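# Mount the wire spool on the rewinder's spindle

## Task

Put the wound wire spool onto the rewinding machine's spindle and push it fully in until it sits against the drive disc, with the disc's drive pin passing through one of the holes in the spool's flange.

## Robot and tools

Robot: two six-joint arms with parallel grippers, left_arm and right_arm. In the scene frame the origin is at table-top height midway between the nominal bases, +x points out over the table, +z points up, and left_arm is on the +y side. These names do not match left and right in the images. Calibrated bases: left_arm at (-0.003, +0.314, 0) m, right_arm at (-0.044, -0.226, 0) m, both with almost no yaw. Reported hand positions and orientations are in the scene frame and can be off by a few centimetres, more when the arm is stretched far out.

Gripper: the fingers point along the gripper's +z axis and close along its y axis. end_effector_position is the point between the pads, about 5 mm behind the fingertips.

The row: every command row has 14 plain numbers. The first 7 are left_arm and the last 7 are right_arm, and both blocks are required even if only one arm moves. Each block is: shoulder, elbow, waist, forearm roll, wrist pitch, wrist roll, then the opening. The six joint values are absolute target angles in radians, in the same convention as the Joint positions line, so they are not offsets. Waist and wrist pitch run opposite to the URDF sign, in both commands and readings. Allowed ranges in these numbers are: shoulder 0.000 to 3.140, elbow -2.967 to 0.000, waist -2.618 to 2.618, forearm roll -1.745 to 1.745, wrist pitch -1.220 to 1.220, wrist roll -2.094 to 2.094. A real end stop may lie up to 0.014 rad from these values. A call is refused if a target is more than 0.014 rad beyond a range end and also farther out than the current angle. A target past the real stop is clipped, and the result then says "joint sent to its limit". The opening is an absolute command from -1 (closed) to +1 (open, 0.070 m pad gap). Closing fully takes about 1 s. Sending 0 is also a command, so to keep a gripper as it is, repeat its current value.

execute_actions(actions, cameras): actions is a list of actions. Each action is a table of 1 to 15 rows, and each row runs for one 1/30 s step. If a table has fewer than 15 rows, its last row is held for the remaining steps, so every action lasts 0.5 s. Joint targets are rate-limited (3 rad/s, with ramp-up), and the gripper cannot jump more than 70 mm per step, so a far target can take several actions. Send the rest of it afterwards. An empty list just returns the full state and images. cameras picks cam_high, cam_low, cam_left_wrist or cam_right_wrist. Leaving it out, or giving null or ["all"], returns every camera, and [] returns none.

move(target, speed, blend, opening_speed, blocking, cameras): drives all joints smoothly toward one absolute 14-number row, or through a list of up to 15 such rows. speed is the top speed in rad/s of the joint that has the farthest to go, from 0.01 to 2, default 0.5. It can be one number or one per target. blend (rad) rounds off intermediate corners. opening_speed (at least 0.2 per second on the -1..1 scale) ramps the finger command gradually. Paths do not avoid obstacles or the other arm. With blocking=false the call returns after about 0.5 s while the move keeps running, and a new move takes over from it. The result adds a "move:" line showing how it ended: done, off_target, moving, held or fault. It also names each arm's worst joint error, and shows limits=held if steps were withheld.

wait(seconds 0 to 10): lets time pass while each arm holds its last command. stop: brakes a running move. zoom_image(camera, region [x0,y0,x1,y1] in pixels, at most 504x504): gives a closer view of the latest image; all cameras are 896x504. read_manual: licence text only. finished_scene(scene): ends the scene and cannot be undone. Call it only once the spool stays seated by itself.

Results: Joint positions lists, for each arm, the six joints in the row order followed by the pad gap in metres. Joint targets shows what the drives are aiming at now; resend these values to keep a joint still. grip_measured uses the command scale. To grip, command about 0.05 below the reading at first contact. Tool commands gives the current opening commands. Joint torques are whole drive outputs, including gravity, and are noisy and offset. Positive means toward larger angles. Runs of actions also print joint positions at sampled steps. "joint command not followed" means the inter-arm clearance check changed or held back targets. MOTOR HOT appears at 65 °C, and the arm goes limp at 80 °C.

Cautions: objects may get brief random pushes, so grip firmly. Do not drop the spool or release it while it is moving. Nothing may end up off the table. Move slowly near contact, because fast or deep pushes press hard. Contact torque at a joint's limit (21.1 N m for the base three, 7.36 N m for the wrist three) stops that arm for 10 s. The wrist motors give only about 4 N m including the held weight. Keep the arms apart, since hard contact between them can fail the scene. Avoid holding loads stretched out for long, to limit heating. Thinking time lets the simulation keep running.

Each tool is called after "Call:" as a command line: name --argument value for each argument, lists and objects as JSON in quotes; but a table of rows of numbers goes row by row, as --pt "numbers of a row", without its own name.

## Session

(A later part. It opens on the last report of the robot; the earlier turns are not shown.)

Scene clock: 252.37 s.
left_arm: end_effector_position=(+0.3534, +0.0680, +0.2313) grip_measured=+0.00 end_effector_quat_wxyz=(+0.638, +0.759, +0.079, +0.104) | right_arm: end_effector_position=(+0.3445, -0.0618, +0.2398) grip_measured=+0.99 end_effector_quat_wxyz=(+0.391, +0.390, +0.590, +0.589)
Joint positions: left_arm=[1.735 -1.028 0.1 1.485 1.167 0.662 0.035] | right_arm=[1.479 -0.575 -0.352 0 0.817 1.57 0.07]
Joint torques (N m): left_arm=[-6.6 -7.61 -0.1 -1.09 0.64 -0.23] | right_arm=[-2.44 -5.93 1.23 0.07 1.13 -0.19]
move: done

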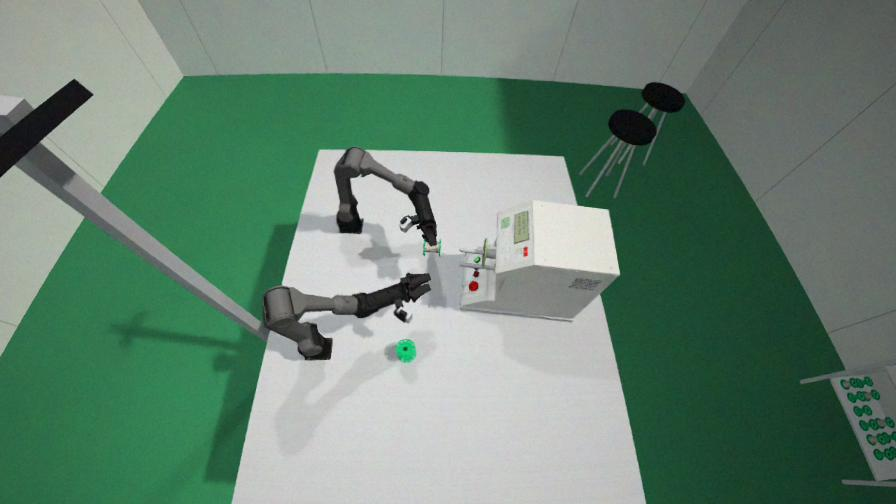

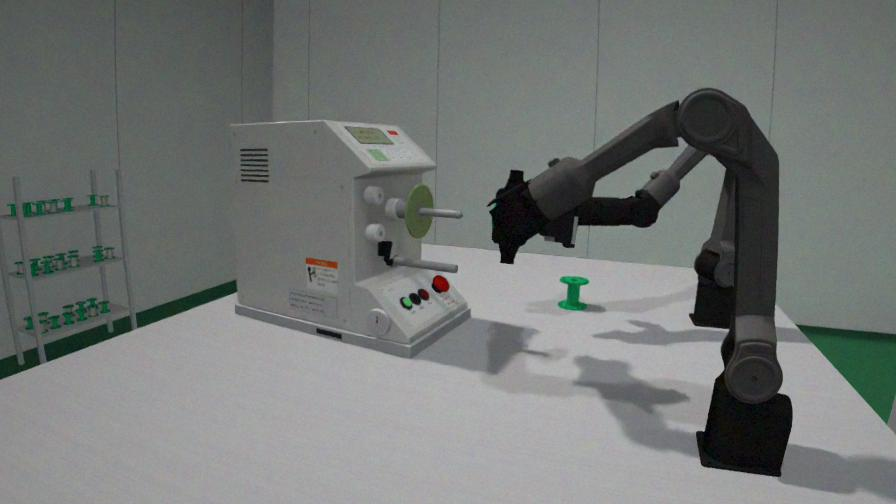

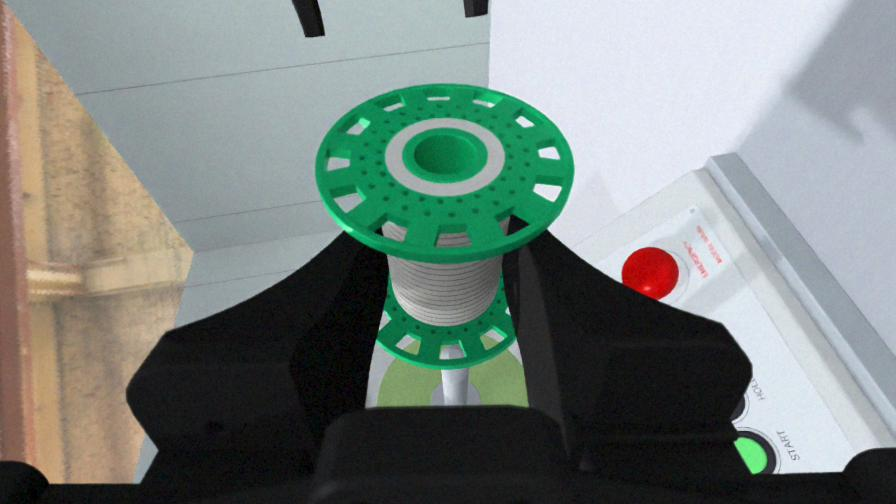

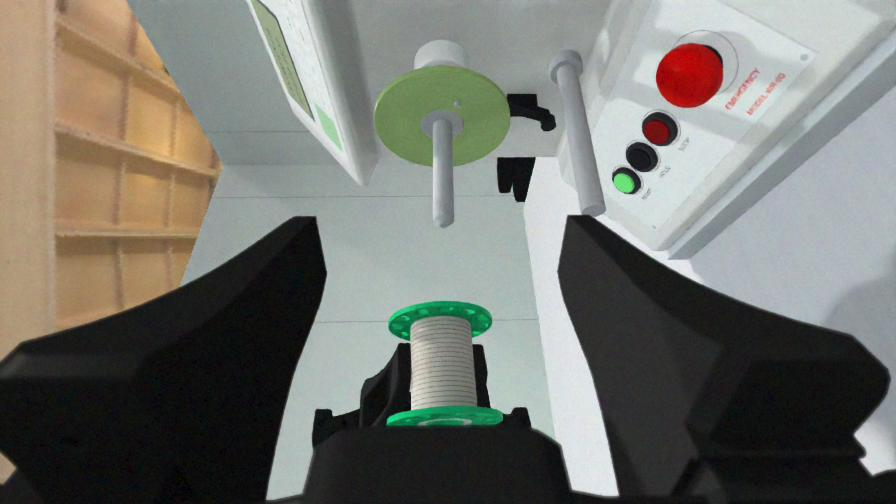

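Call:
move --target '[1.8414, -1.2435, 0.0925, 1.6145, 1.1631, 0.5424, -0.15, 1.479, -0.5745, -0.352, 0, 0.817, 1.57, 1]' --speed 0.2

Call:
zoom_image --camera "cam_high" --region '[410, 225, 500, 285]'

Call:
zoom_image --camera "cam_left_wrist" --region '[370, 300, 540, 420]'

Call:
zoom_image --camera "cam_right_wrist" --region '[370, 50, 510, 390]'

Scene clock: 264.20 s.
left_arm: end_effector_position=(+0.3873, +0.0666, +0.2307) grip_measured=+0.00 end_effector_quat_wxyz=(+0.613, +0.782, +0.060, +0.097) | right_arm: end_effector_position=(+0.3445, -0.0618, +0.2398) grip_measured=+0.99 end_effector_quat_wxyz=(+0.391, +0.390, +0.590, +0.589)
Joint positions: left_arm=[1.842 -1.245 0.093 1.615 1.163 0.542 0.035] | right_arm=[1.479 -0.575 -0.352 0 0.817 1.57 0.07]
Joint torques (N m): left_arm=[-8.34 -6.06 -0.06 -1.28 0.47 0.14] | right_arm=[-3.37 -3.98 0.01 0.06 1.24 -0.1]
move: done

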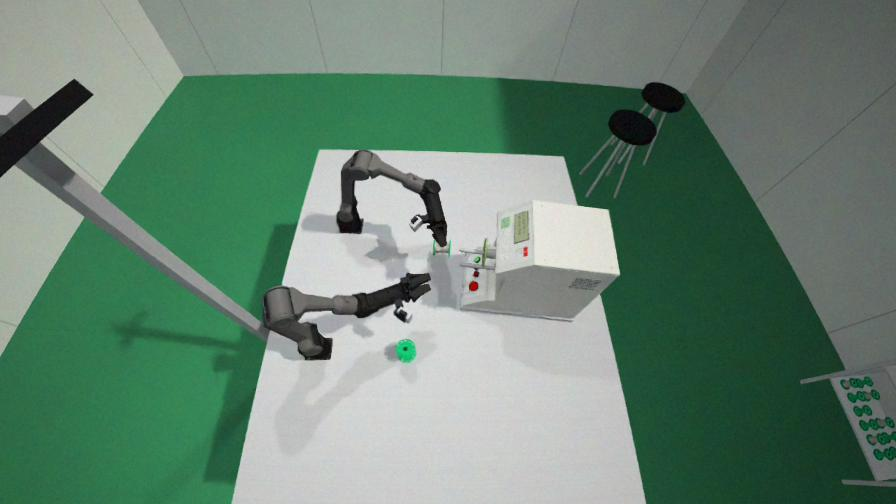

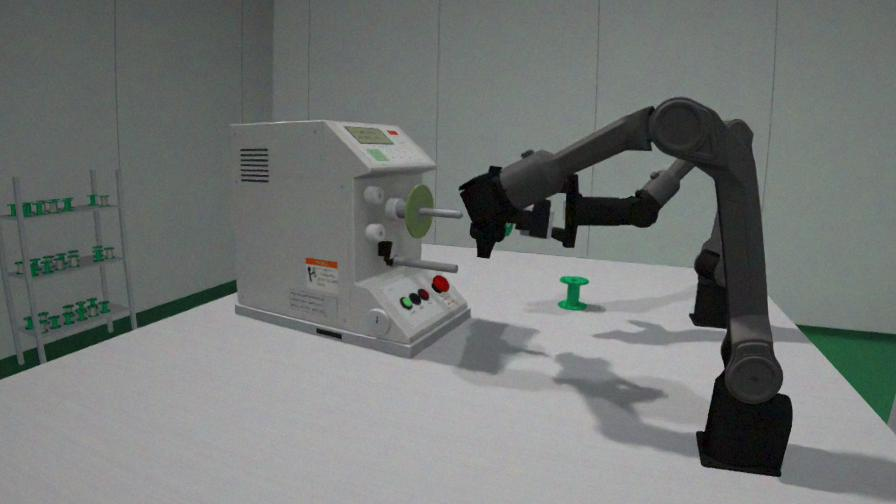

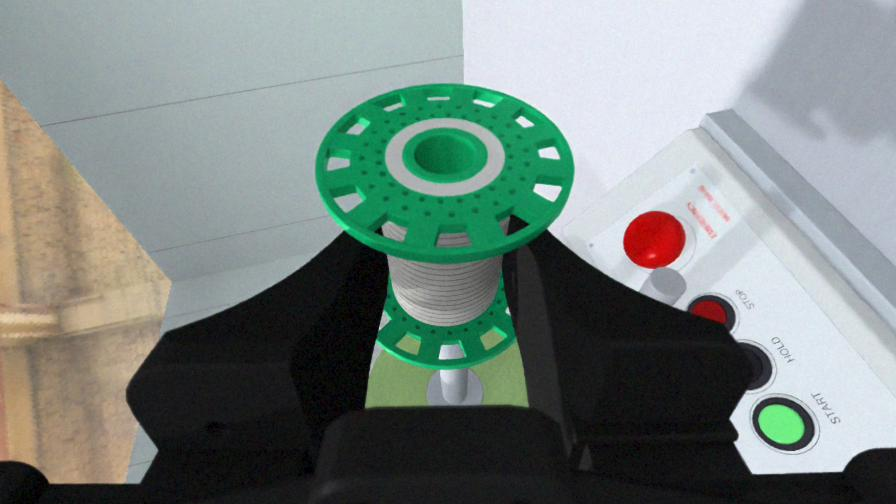

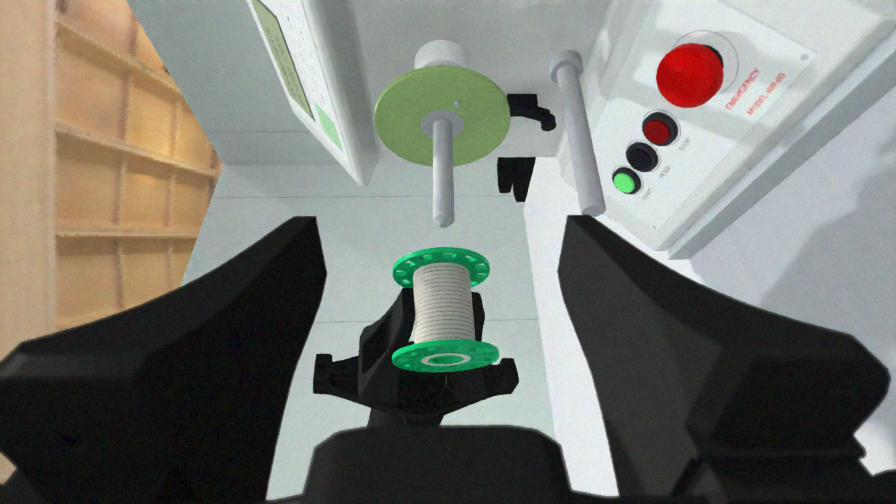

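Scaled by 5.600 from the camera's 896x504 image, which has a finer 1280x720 frame.

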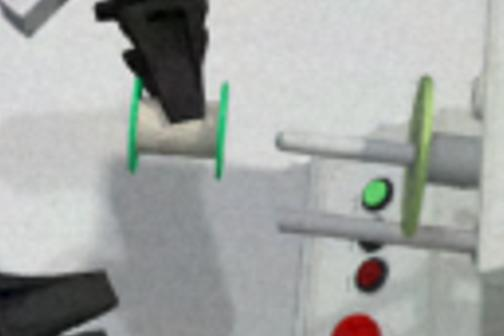

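Scaled by 2.965 from the camera's 896x504 image, which has a finer 1280x720 frame.

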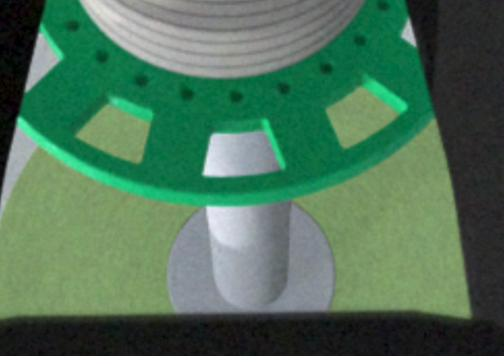

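Scaled by 1.482 from the camera's 896x504 image, which has a finer 1280x720 frame.

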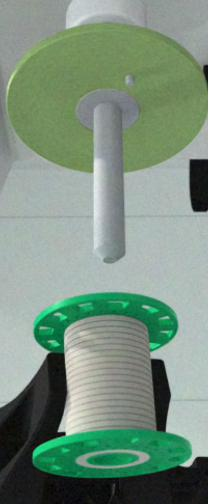

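Call:
move --target '[1.9168, -1.3568, 0.0971, 1.6375, 1.1621, 0.4792, -0.15, 1.479, -0.5745, -0.352, 0, 0.817, 1.57, 1]' --speed 0.15

Call:
zoom_image --camera "cam_high" --region '[410, 225, 500, 285]'

Call:
zoom_image --camera "cam_left_wrist" --region '[370, 300, 540, 420]'

Call:
zoom_image --camera "cam_right_wrist" --region '[370, 130, 510, 340]'

Scene clock: 276.47 s.
left_arm: end_effector_position=(+0.4093, +0.0629, +0.2288) grip_measured=+0.00 end_effector_quat_wxyz=(+0.612, +0.783, +0.066, +0.090) | right_arm: end_effector_position=(+0.3445, -0.0618, +0.2398) grip_measured=+0.99 end_effector_quat_wxyz=(+0.391, +0.390, +0.590, +0.589)
Joint positions: left_arm=[1.917 -1.358 0.097 1.638 1.162 0.479 0.035] | right_arm=[1.479 -0.575 -0.352 0 0.817 1.57 0.07]
Joint torques (N m): left_arm=[-9.18 -6.67 1.1 -1.2 0.42 0.07] | right_arm=[-3.33 -4.06 -0.02 0.04 1.17 -0.14]
move: done

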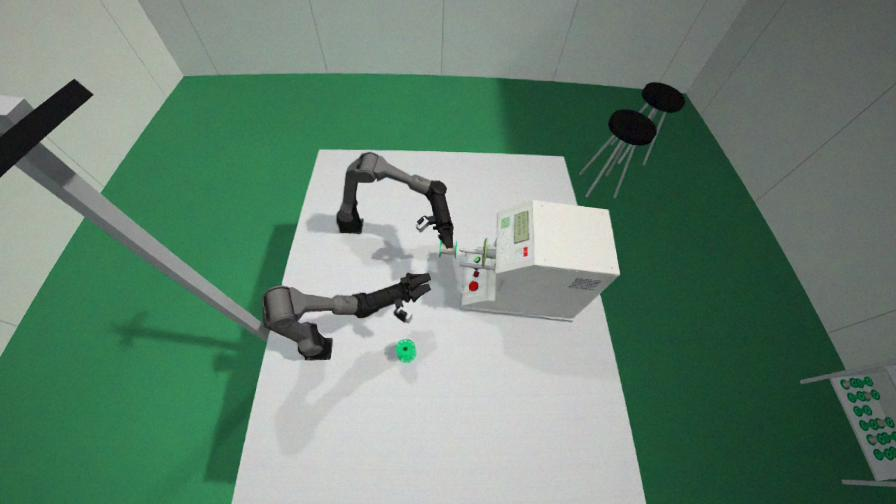

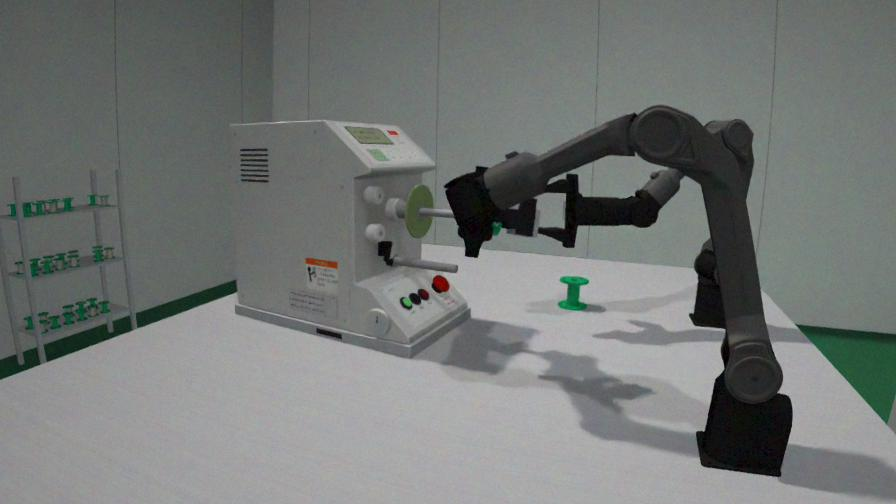

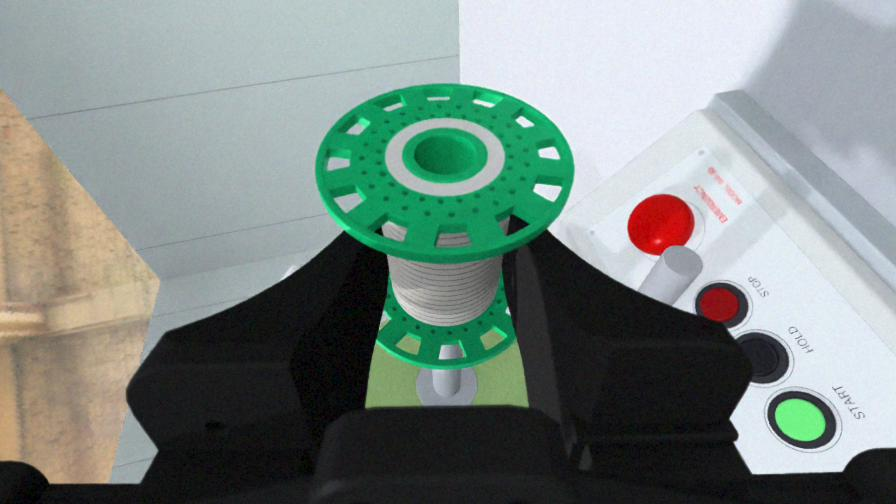

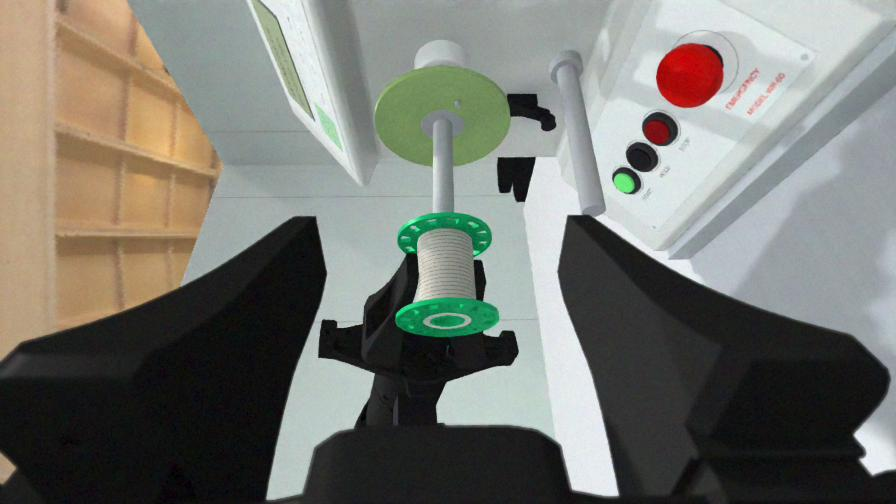

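Scaled by 5.600 from the camera's 896x504 image, which has a finer 1280x720 frame.

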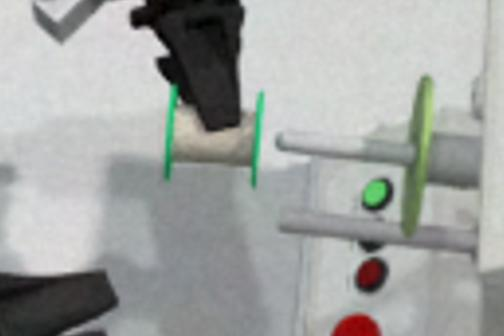

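Scaled by 2.965 from the camera's 896x504 image, which has a finer 1280x720 frame.

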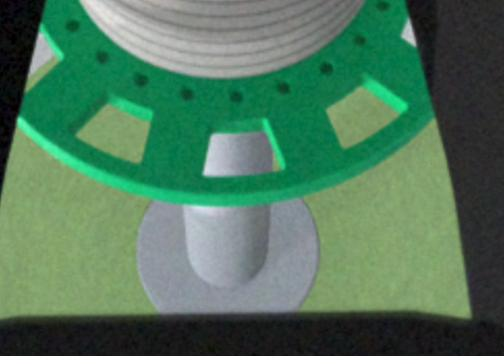

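Scaled by 2.400 from the camera's 896x504 image, which has a finer 1280x720 frame.

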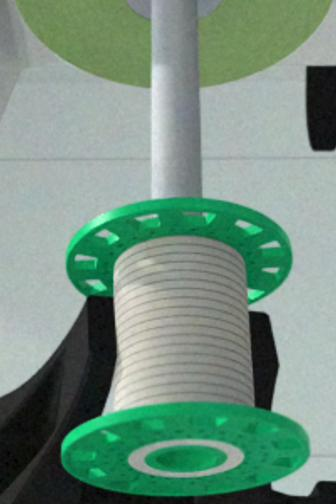

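Call:
move --target '[1.9355, -1.3879, 0.0915, 1.6451, 1.1681, 0.4659, -0.15, 1.479, -0.5745, -0.352, 0, 0.817, 1.57, 1]' --speed 0.1

Call:
zoom_image --camera "cam_high" --region '[425, 230, 485, 270]'

Call:
zoom_image --camera "cam_left_wrist" --region '[310, 70, 590, 420]'

Call:
zoom_image --camera "cam_right_wrist" --region '[370, 130, 510, 340]'

Scene clock: 293.17 s.
left_arm: end_effector_position=(+0.4150, +0.0641, +0.2294) grip_measured=+0.00 end_effector_quat_wxyz=(+0.612, +0.783, +0.066, +0.090) | right_arm: end_effector_position=(+0.3445, -0.0618, +0.2398) grip_measured=+0.99 end_effector_quat_wxyz=(+0.391, +0.390, +0.590, +0.589)
Joint positions: left_arm=[1.935 -1.388 0.092 1.645 1.168 0.466 0.035] | right_arm=[1.479 -0.575 -0.352 0 0.817 1.57 0.07]
Joint torques (N m): left_arm=[-8.59 -7.63 -0.19 -1.19 0.47 -0.15] | right_arm=[-3.34 -4.05 -0.02 0.03 1.13 -0.15]
move: done

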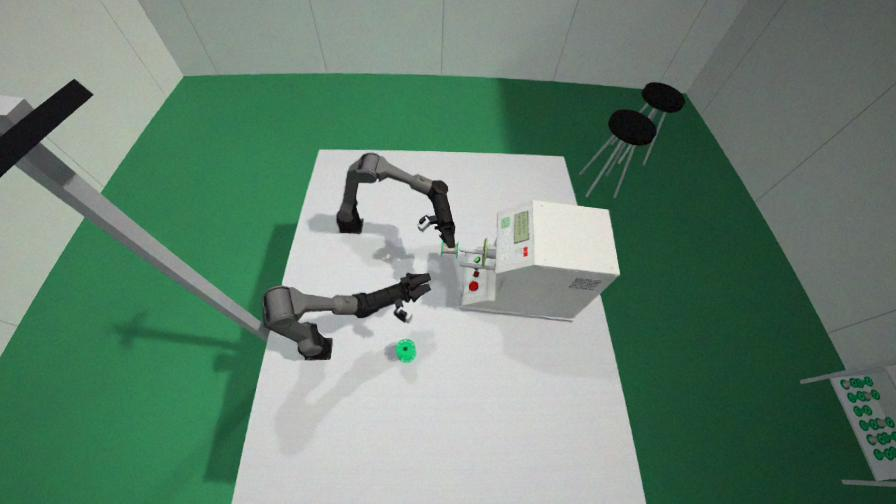

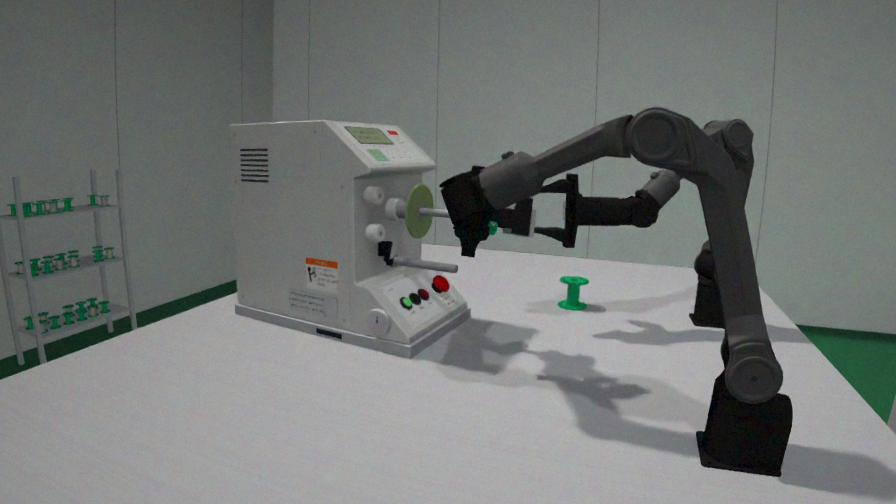

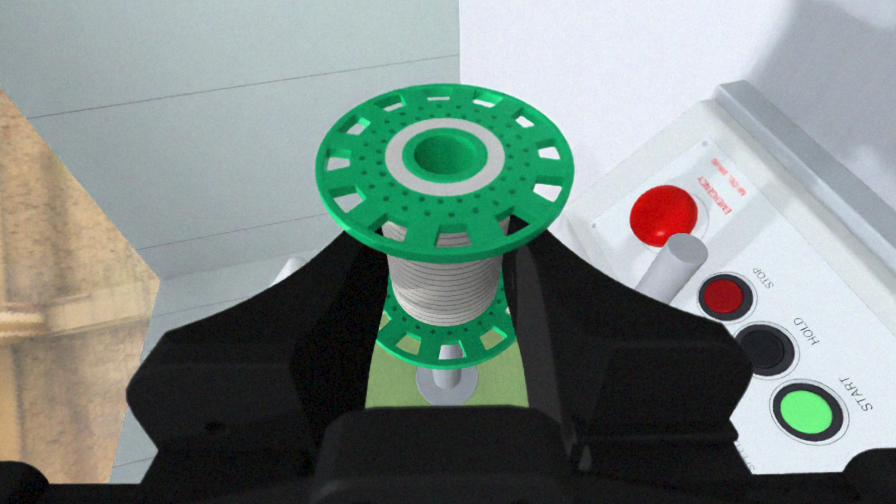

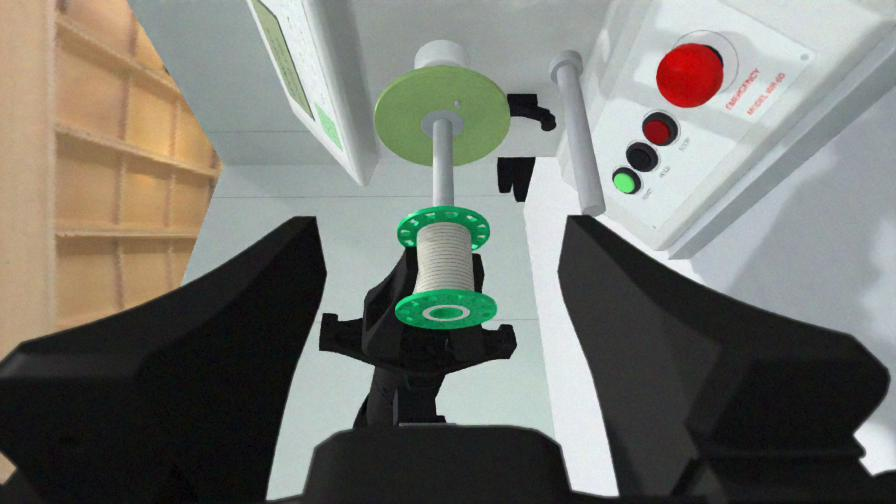

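Scaled by 8.400 from the camera's 896x504 image, which has a finer 1280x720 frame.

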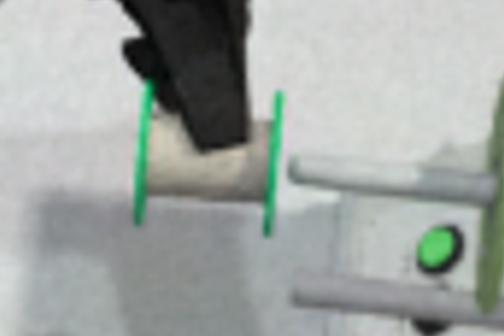

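Scaled by 1.440 from the camera's 896x504 image, which has a finer 1280x720 frame.

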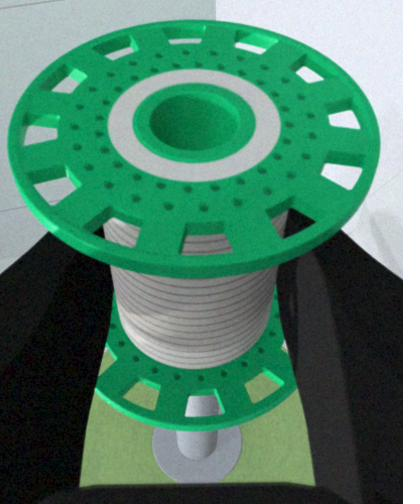

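Scaled by 2.400 from the camera's 896x504 image, which has a finer 1280x720 frame.

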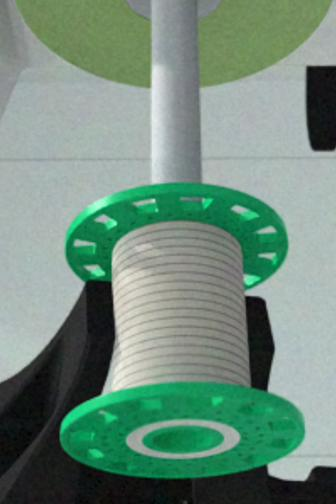

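Call:
zoom_image --camera "cam_high" --region '[455, 240, 491, 260]'

Call:
zoom_image --camera "cam_high" --region '[436, 236, 472, 260]'

Call:
zoom_image --camera "cam_left_wrist" --region '[390, 320, 510, 412]'

Scaled by 14.000 from the camera's 896x504 image, which has a finer 1280x720 frame.

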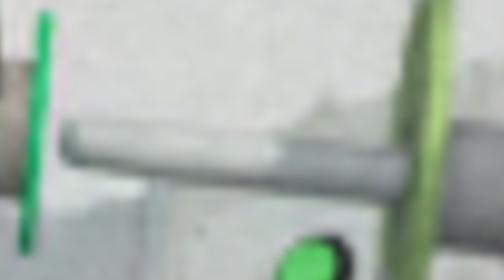

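Scaled by 14.000 from the camera's 896x504 image, which has a finer 1280x720 frame.

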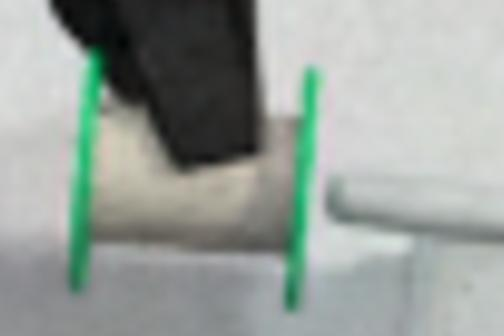

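Scaled by 4.200 from the camera's 896x504 image, which has a finer 1280x720 frame.

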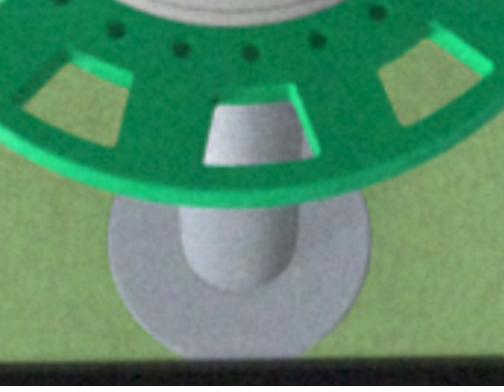

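Call:
move --target '[1.9639, -1.433, 0.0914, 1.6522, 1.1695, 0.4478, -0.15, 1.479, -0.5745, -0.352, 0, 0.817, 1.57, 1]' --speed 0.06 --cameras '["cam_high", "cam_left_wrist", "cam_right_wrist"]'

Call:
zoom_image --camera "cam_right_wrist" --region '[370, 130, 510, 340]'

Call:
zoom_image --camera "cam_high" --region '[440, 236, 485, 266]'

Call:
zoom_image --camera "cam_left_wrist" --region '[310, 70, 590, 420]'

Scene clock: 299.47 s.
left_arm: end_effector_position=(+0.4231, +0.0631, +0.2290) grip_measured=+0.00 end_effector_quat_wxyz=(+0.612, +0.783, +0.065, +0.089) | right_arm: end_effector_position=(+0.3445, -0.0618, +0.2398) grip_measured=+0.99 end_effector_quat_wxyz=(+0.391, +0.390, +0.590, +0.589)
Joint positions: left_arm=[1.964 -1.433 0.092 1.653 1.171 0.448 0.035] | right_arm=[1.479 -0.575 -0.352 0 0.817 1.57 0.07]
Joint torques (N m): left_arm=[-8.93 -8.2 -0.19 -1.49 -0.02 -0.16] | right_arm=[-3.33 -4.09 -0.03 0.01 1.05 -0.2]
move: done
Images, in order: cam_high, cam_left_wrist, cam_right_wrist.

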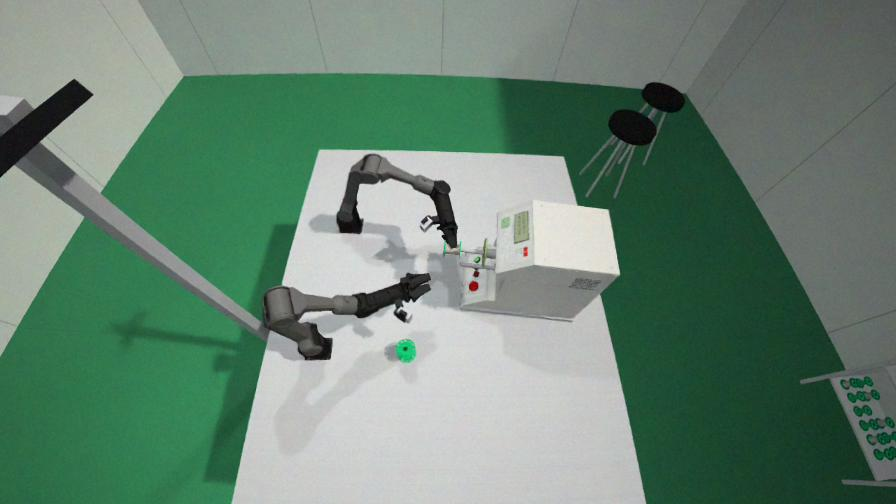

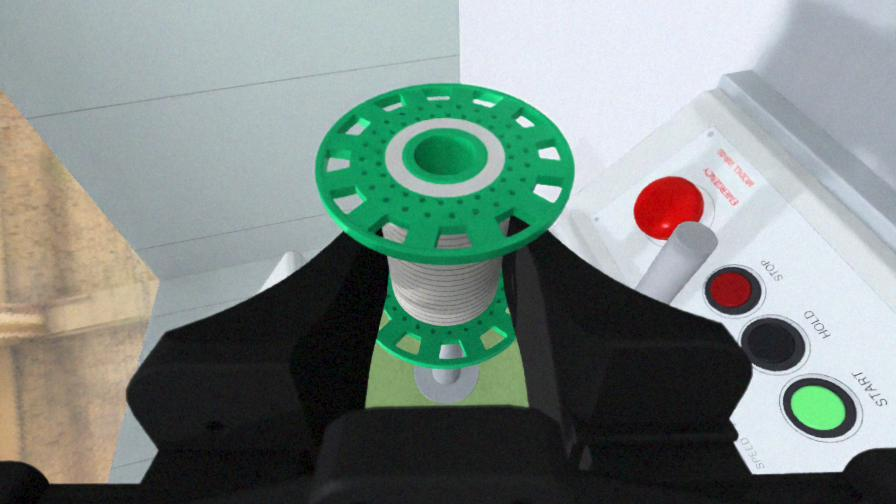

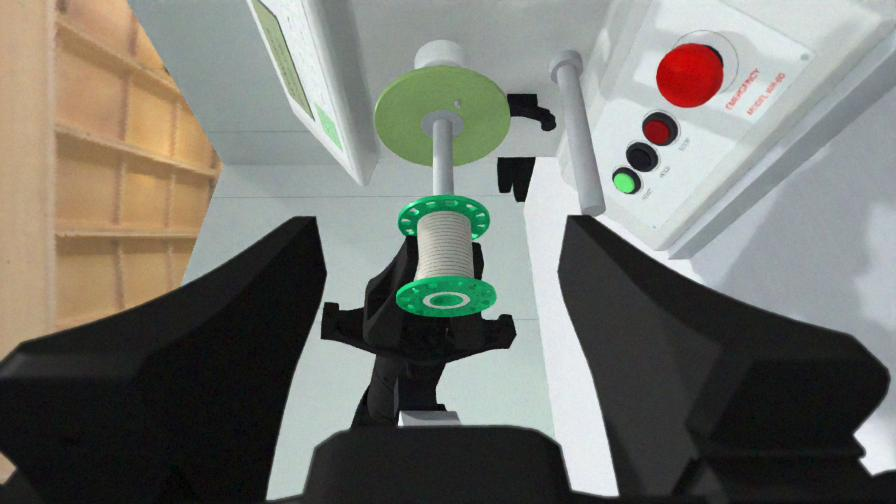

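Scaled by 2.400 from the camera's 896x504 image, which has a finer 1280x720 frame.

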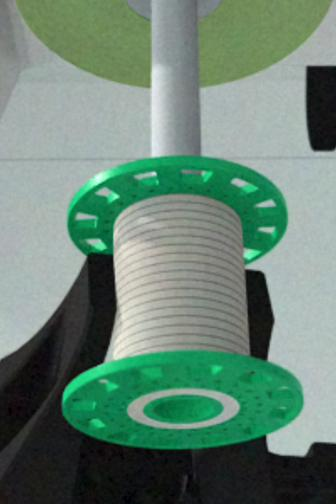

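Scaled by 11.200 from the camera's 896x504 image, which has a finer 1280x720 frame.

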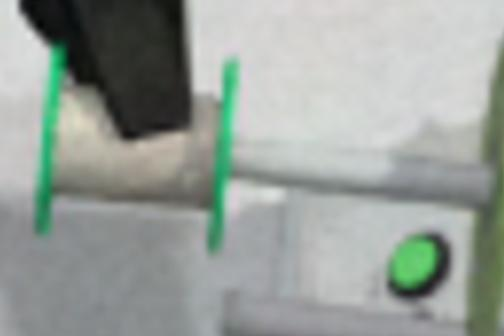

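Scaled by 1.440 from the camera's 896x504 image, which has a finer 1280x720 frame.

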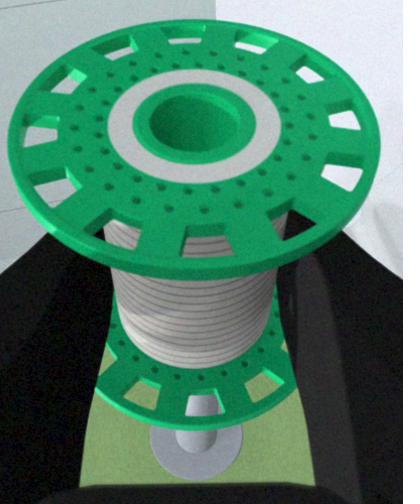

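Call:
move --target '[1.9922, -1.4781, 0.0939, 1.6584, 1.1687, 0.4295, -0.15, 1.479, -0.5745, -0.352, 0, 0.817, 1.57, 1]' --speed 0.05 --cameras '["cam_high", "cam_left_wrist", "cam_right_wrist"]'

Call:
zoom_image --camera "cam_right_wrist" --region '[370, 130, 510, 340]'

Call:
zoom_image --camera "cam_high" --region '[440, 236, 485, 266]'

Call:
zoom_image --camera "cam_left_wrist" --region '[310, 70, 590, 420]'

Scene clock: 302.53 s.
left_arm: end_effector_position=(+0.4322, +0.0620, +0.2293) grip_measured=+0.00 end_effector_quat_wxyz=(+0.612, +0.783, +0.066, +0.091) | right_arm: end_effector_position=(+0.3445, -0.0618, +0.2398) grip_measured=+0.99 end_effector_quat_wxyz=(+0.391, +0.390, +0.590, +0.589)
Joint positions: left_arm=[1.992 -1.479 0.093 1.658 1.168 0.43 0.035] | right_arm=[1.479 -0.575 -0.352 0 0.817 1.57 0.07]
Joint torques (N m): left_arm=[-9.21 -7.6 1.28 -1.17 0.38 -0.17] | right_arm=[-3.33 -4.1 -0.05 0.01 1.04 -0.19]
move: done
Images, in order: cam_high, cam_left_wrist, cam_right_wrist.

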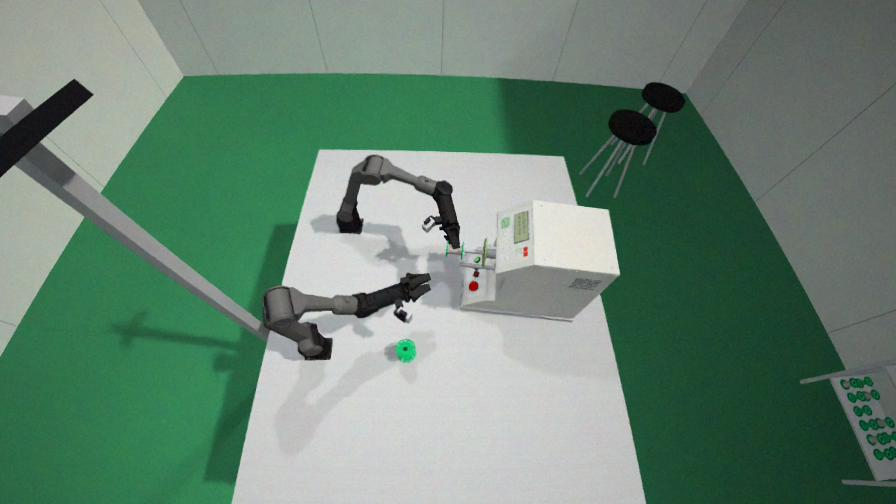

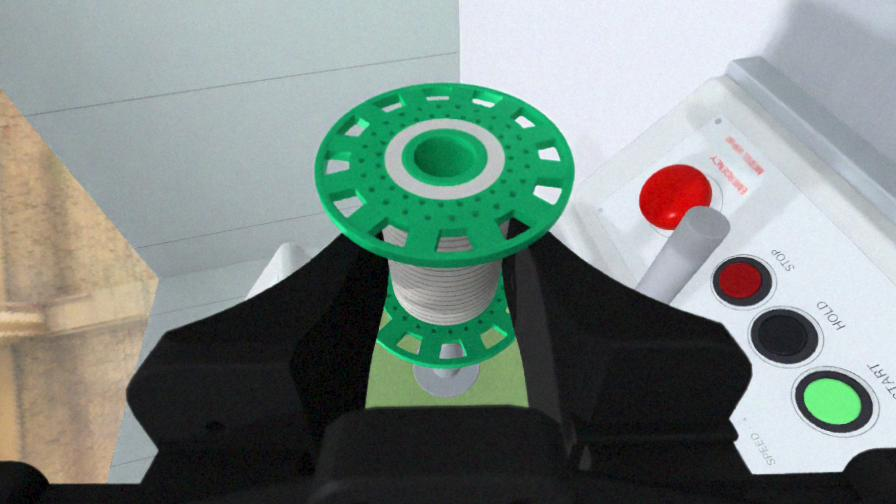

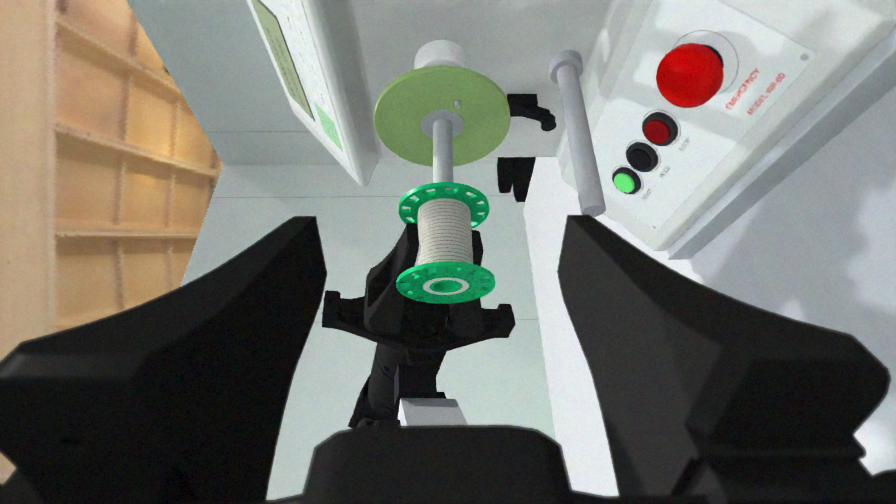

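Scaled by 2.400 from the camera's 896x504 image, which has a finer 1280x720 frame.

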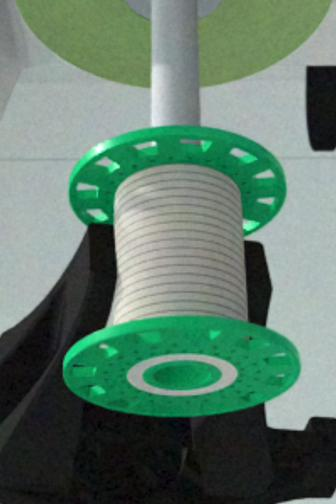

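Scaled by 11.200 from the camera's 896x504 image, which has a finer 1280x720 frame.

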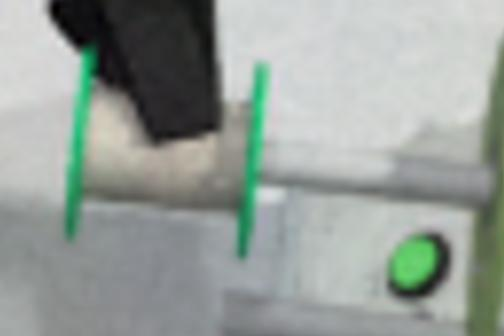

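Scaled by 1.440 from the camera's 896x504 image, which has a finer 1280x720 frame.

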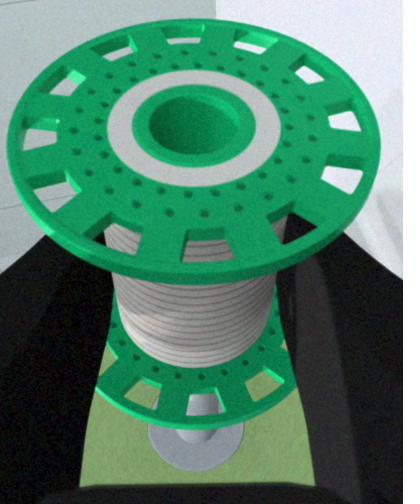

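Call:
move --target '[2.0988, -1.655, 0.0941, 1.6878, 1.1756, 0.3537, -0.15, 1.479, -0.5745, -0.352, 0, 0.817, 1.57, 1]' --speed 0.08 --cameras '["cam_high", "cam_left_wrist", "cam_right_wrist"]'

Call:
zoom_image --camera "cam_right_wrist" --region '[370, 90, 510, 300]'

Call:
zoom_image --camera "cam_high" --region '[445, 236, 490, 266]'

Call:
zoom_image --camera "cam_left_wrist" --region '[310, 70, 590, 420]'

Scene clock: 308.87 s.
left_arm: end_effector_position=(+0.4620, +0.0583, +0.2291) grip_measured=+0.00 end_effector_quat_wxyz=(+0.612, +0.783, +0.066, +0.090) | right_arm: end_effector_position=(+0.3445, -0.0618, +0.2398) grip_measured=+0.99 end_effector_quat_wxyz=(+0.391, +0.390, +0.590, +0.589)
Joint positions: left_arm=[2.098 -1.656 0.094 1.687 1.176 0.353 0.035] | right_arm=[1.479 -0.575 -0.352 0 0.817 1.57 0.07]
Joint torques (N m): left_arm=[-7.64 -5.69 2.7 -0.55 0.09 -0.02] | right_arm=[-3.31 -4.14 -0.04 -0.02 1.06 -0.17]
move: done
Images, in order: cam_high, cam_left_wrist, cam_right_wrist.

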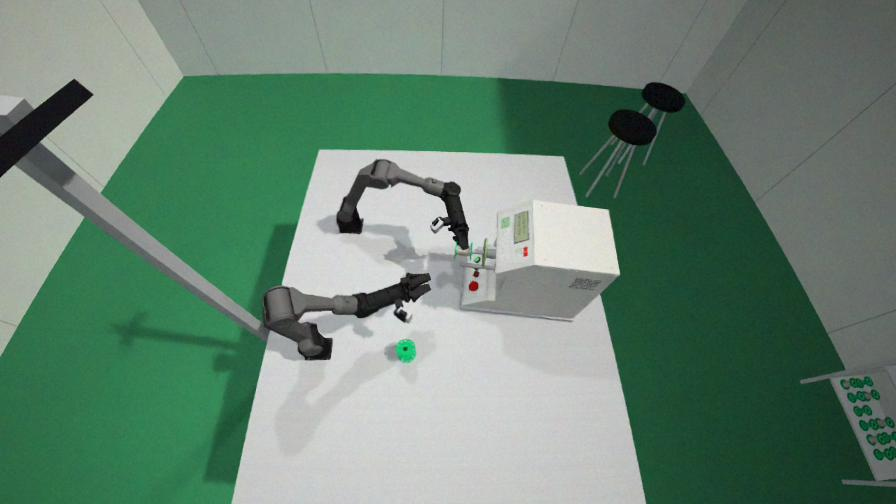

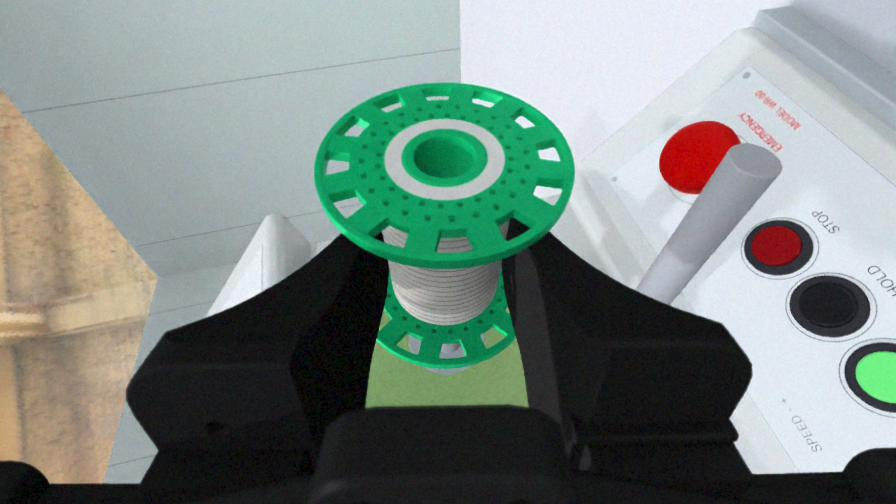

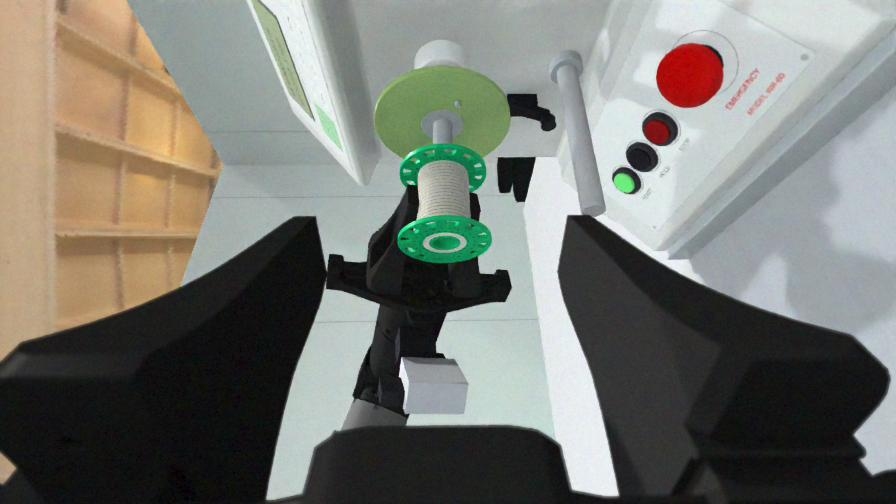

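Scaled by 2.400 from the camera's 896x504 image, which has a finer 1280x720 frame.

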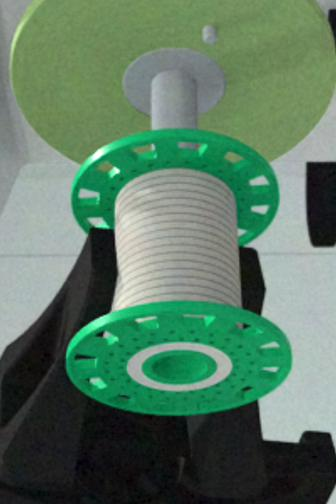

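Scaled by 11.200 from the camera's 896x504 image, which has a finer 1280x720 frame.

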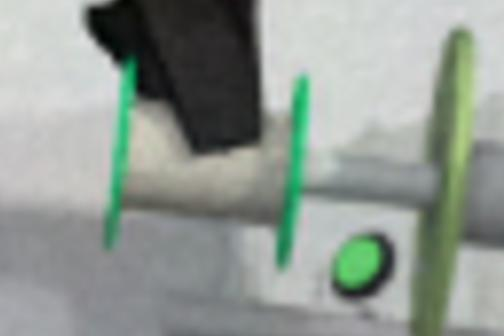

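Scaled by 1.440 from the camera's 896x504 image, which has a finer 1280x720 frame.

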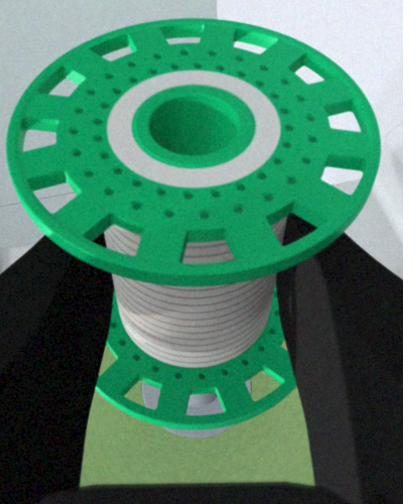

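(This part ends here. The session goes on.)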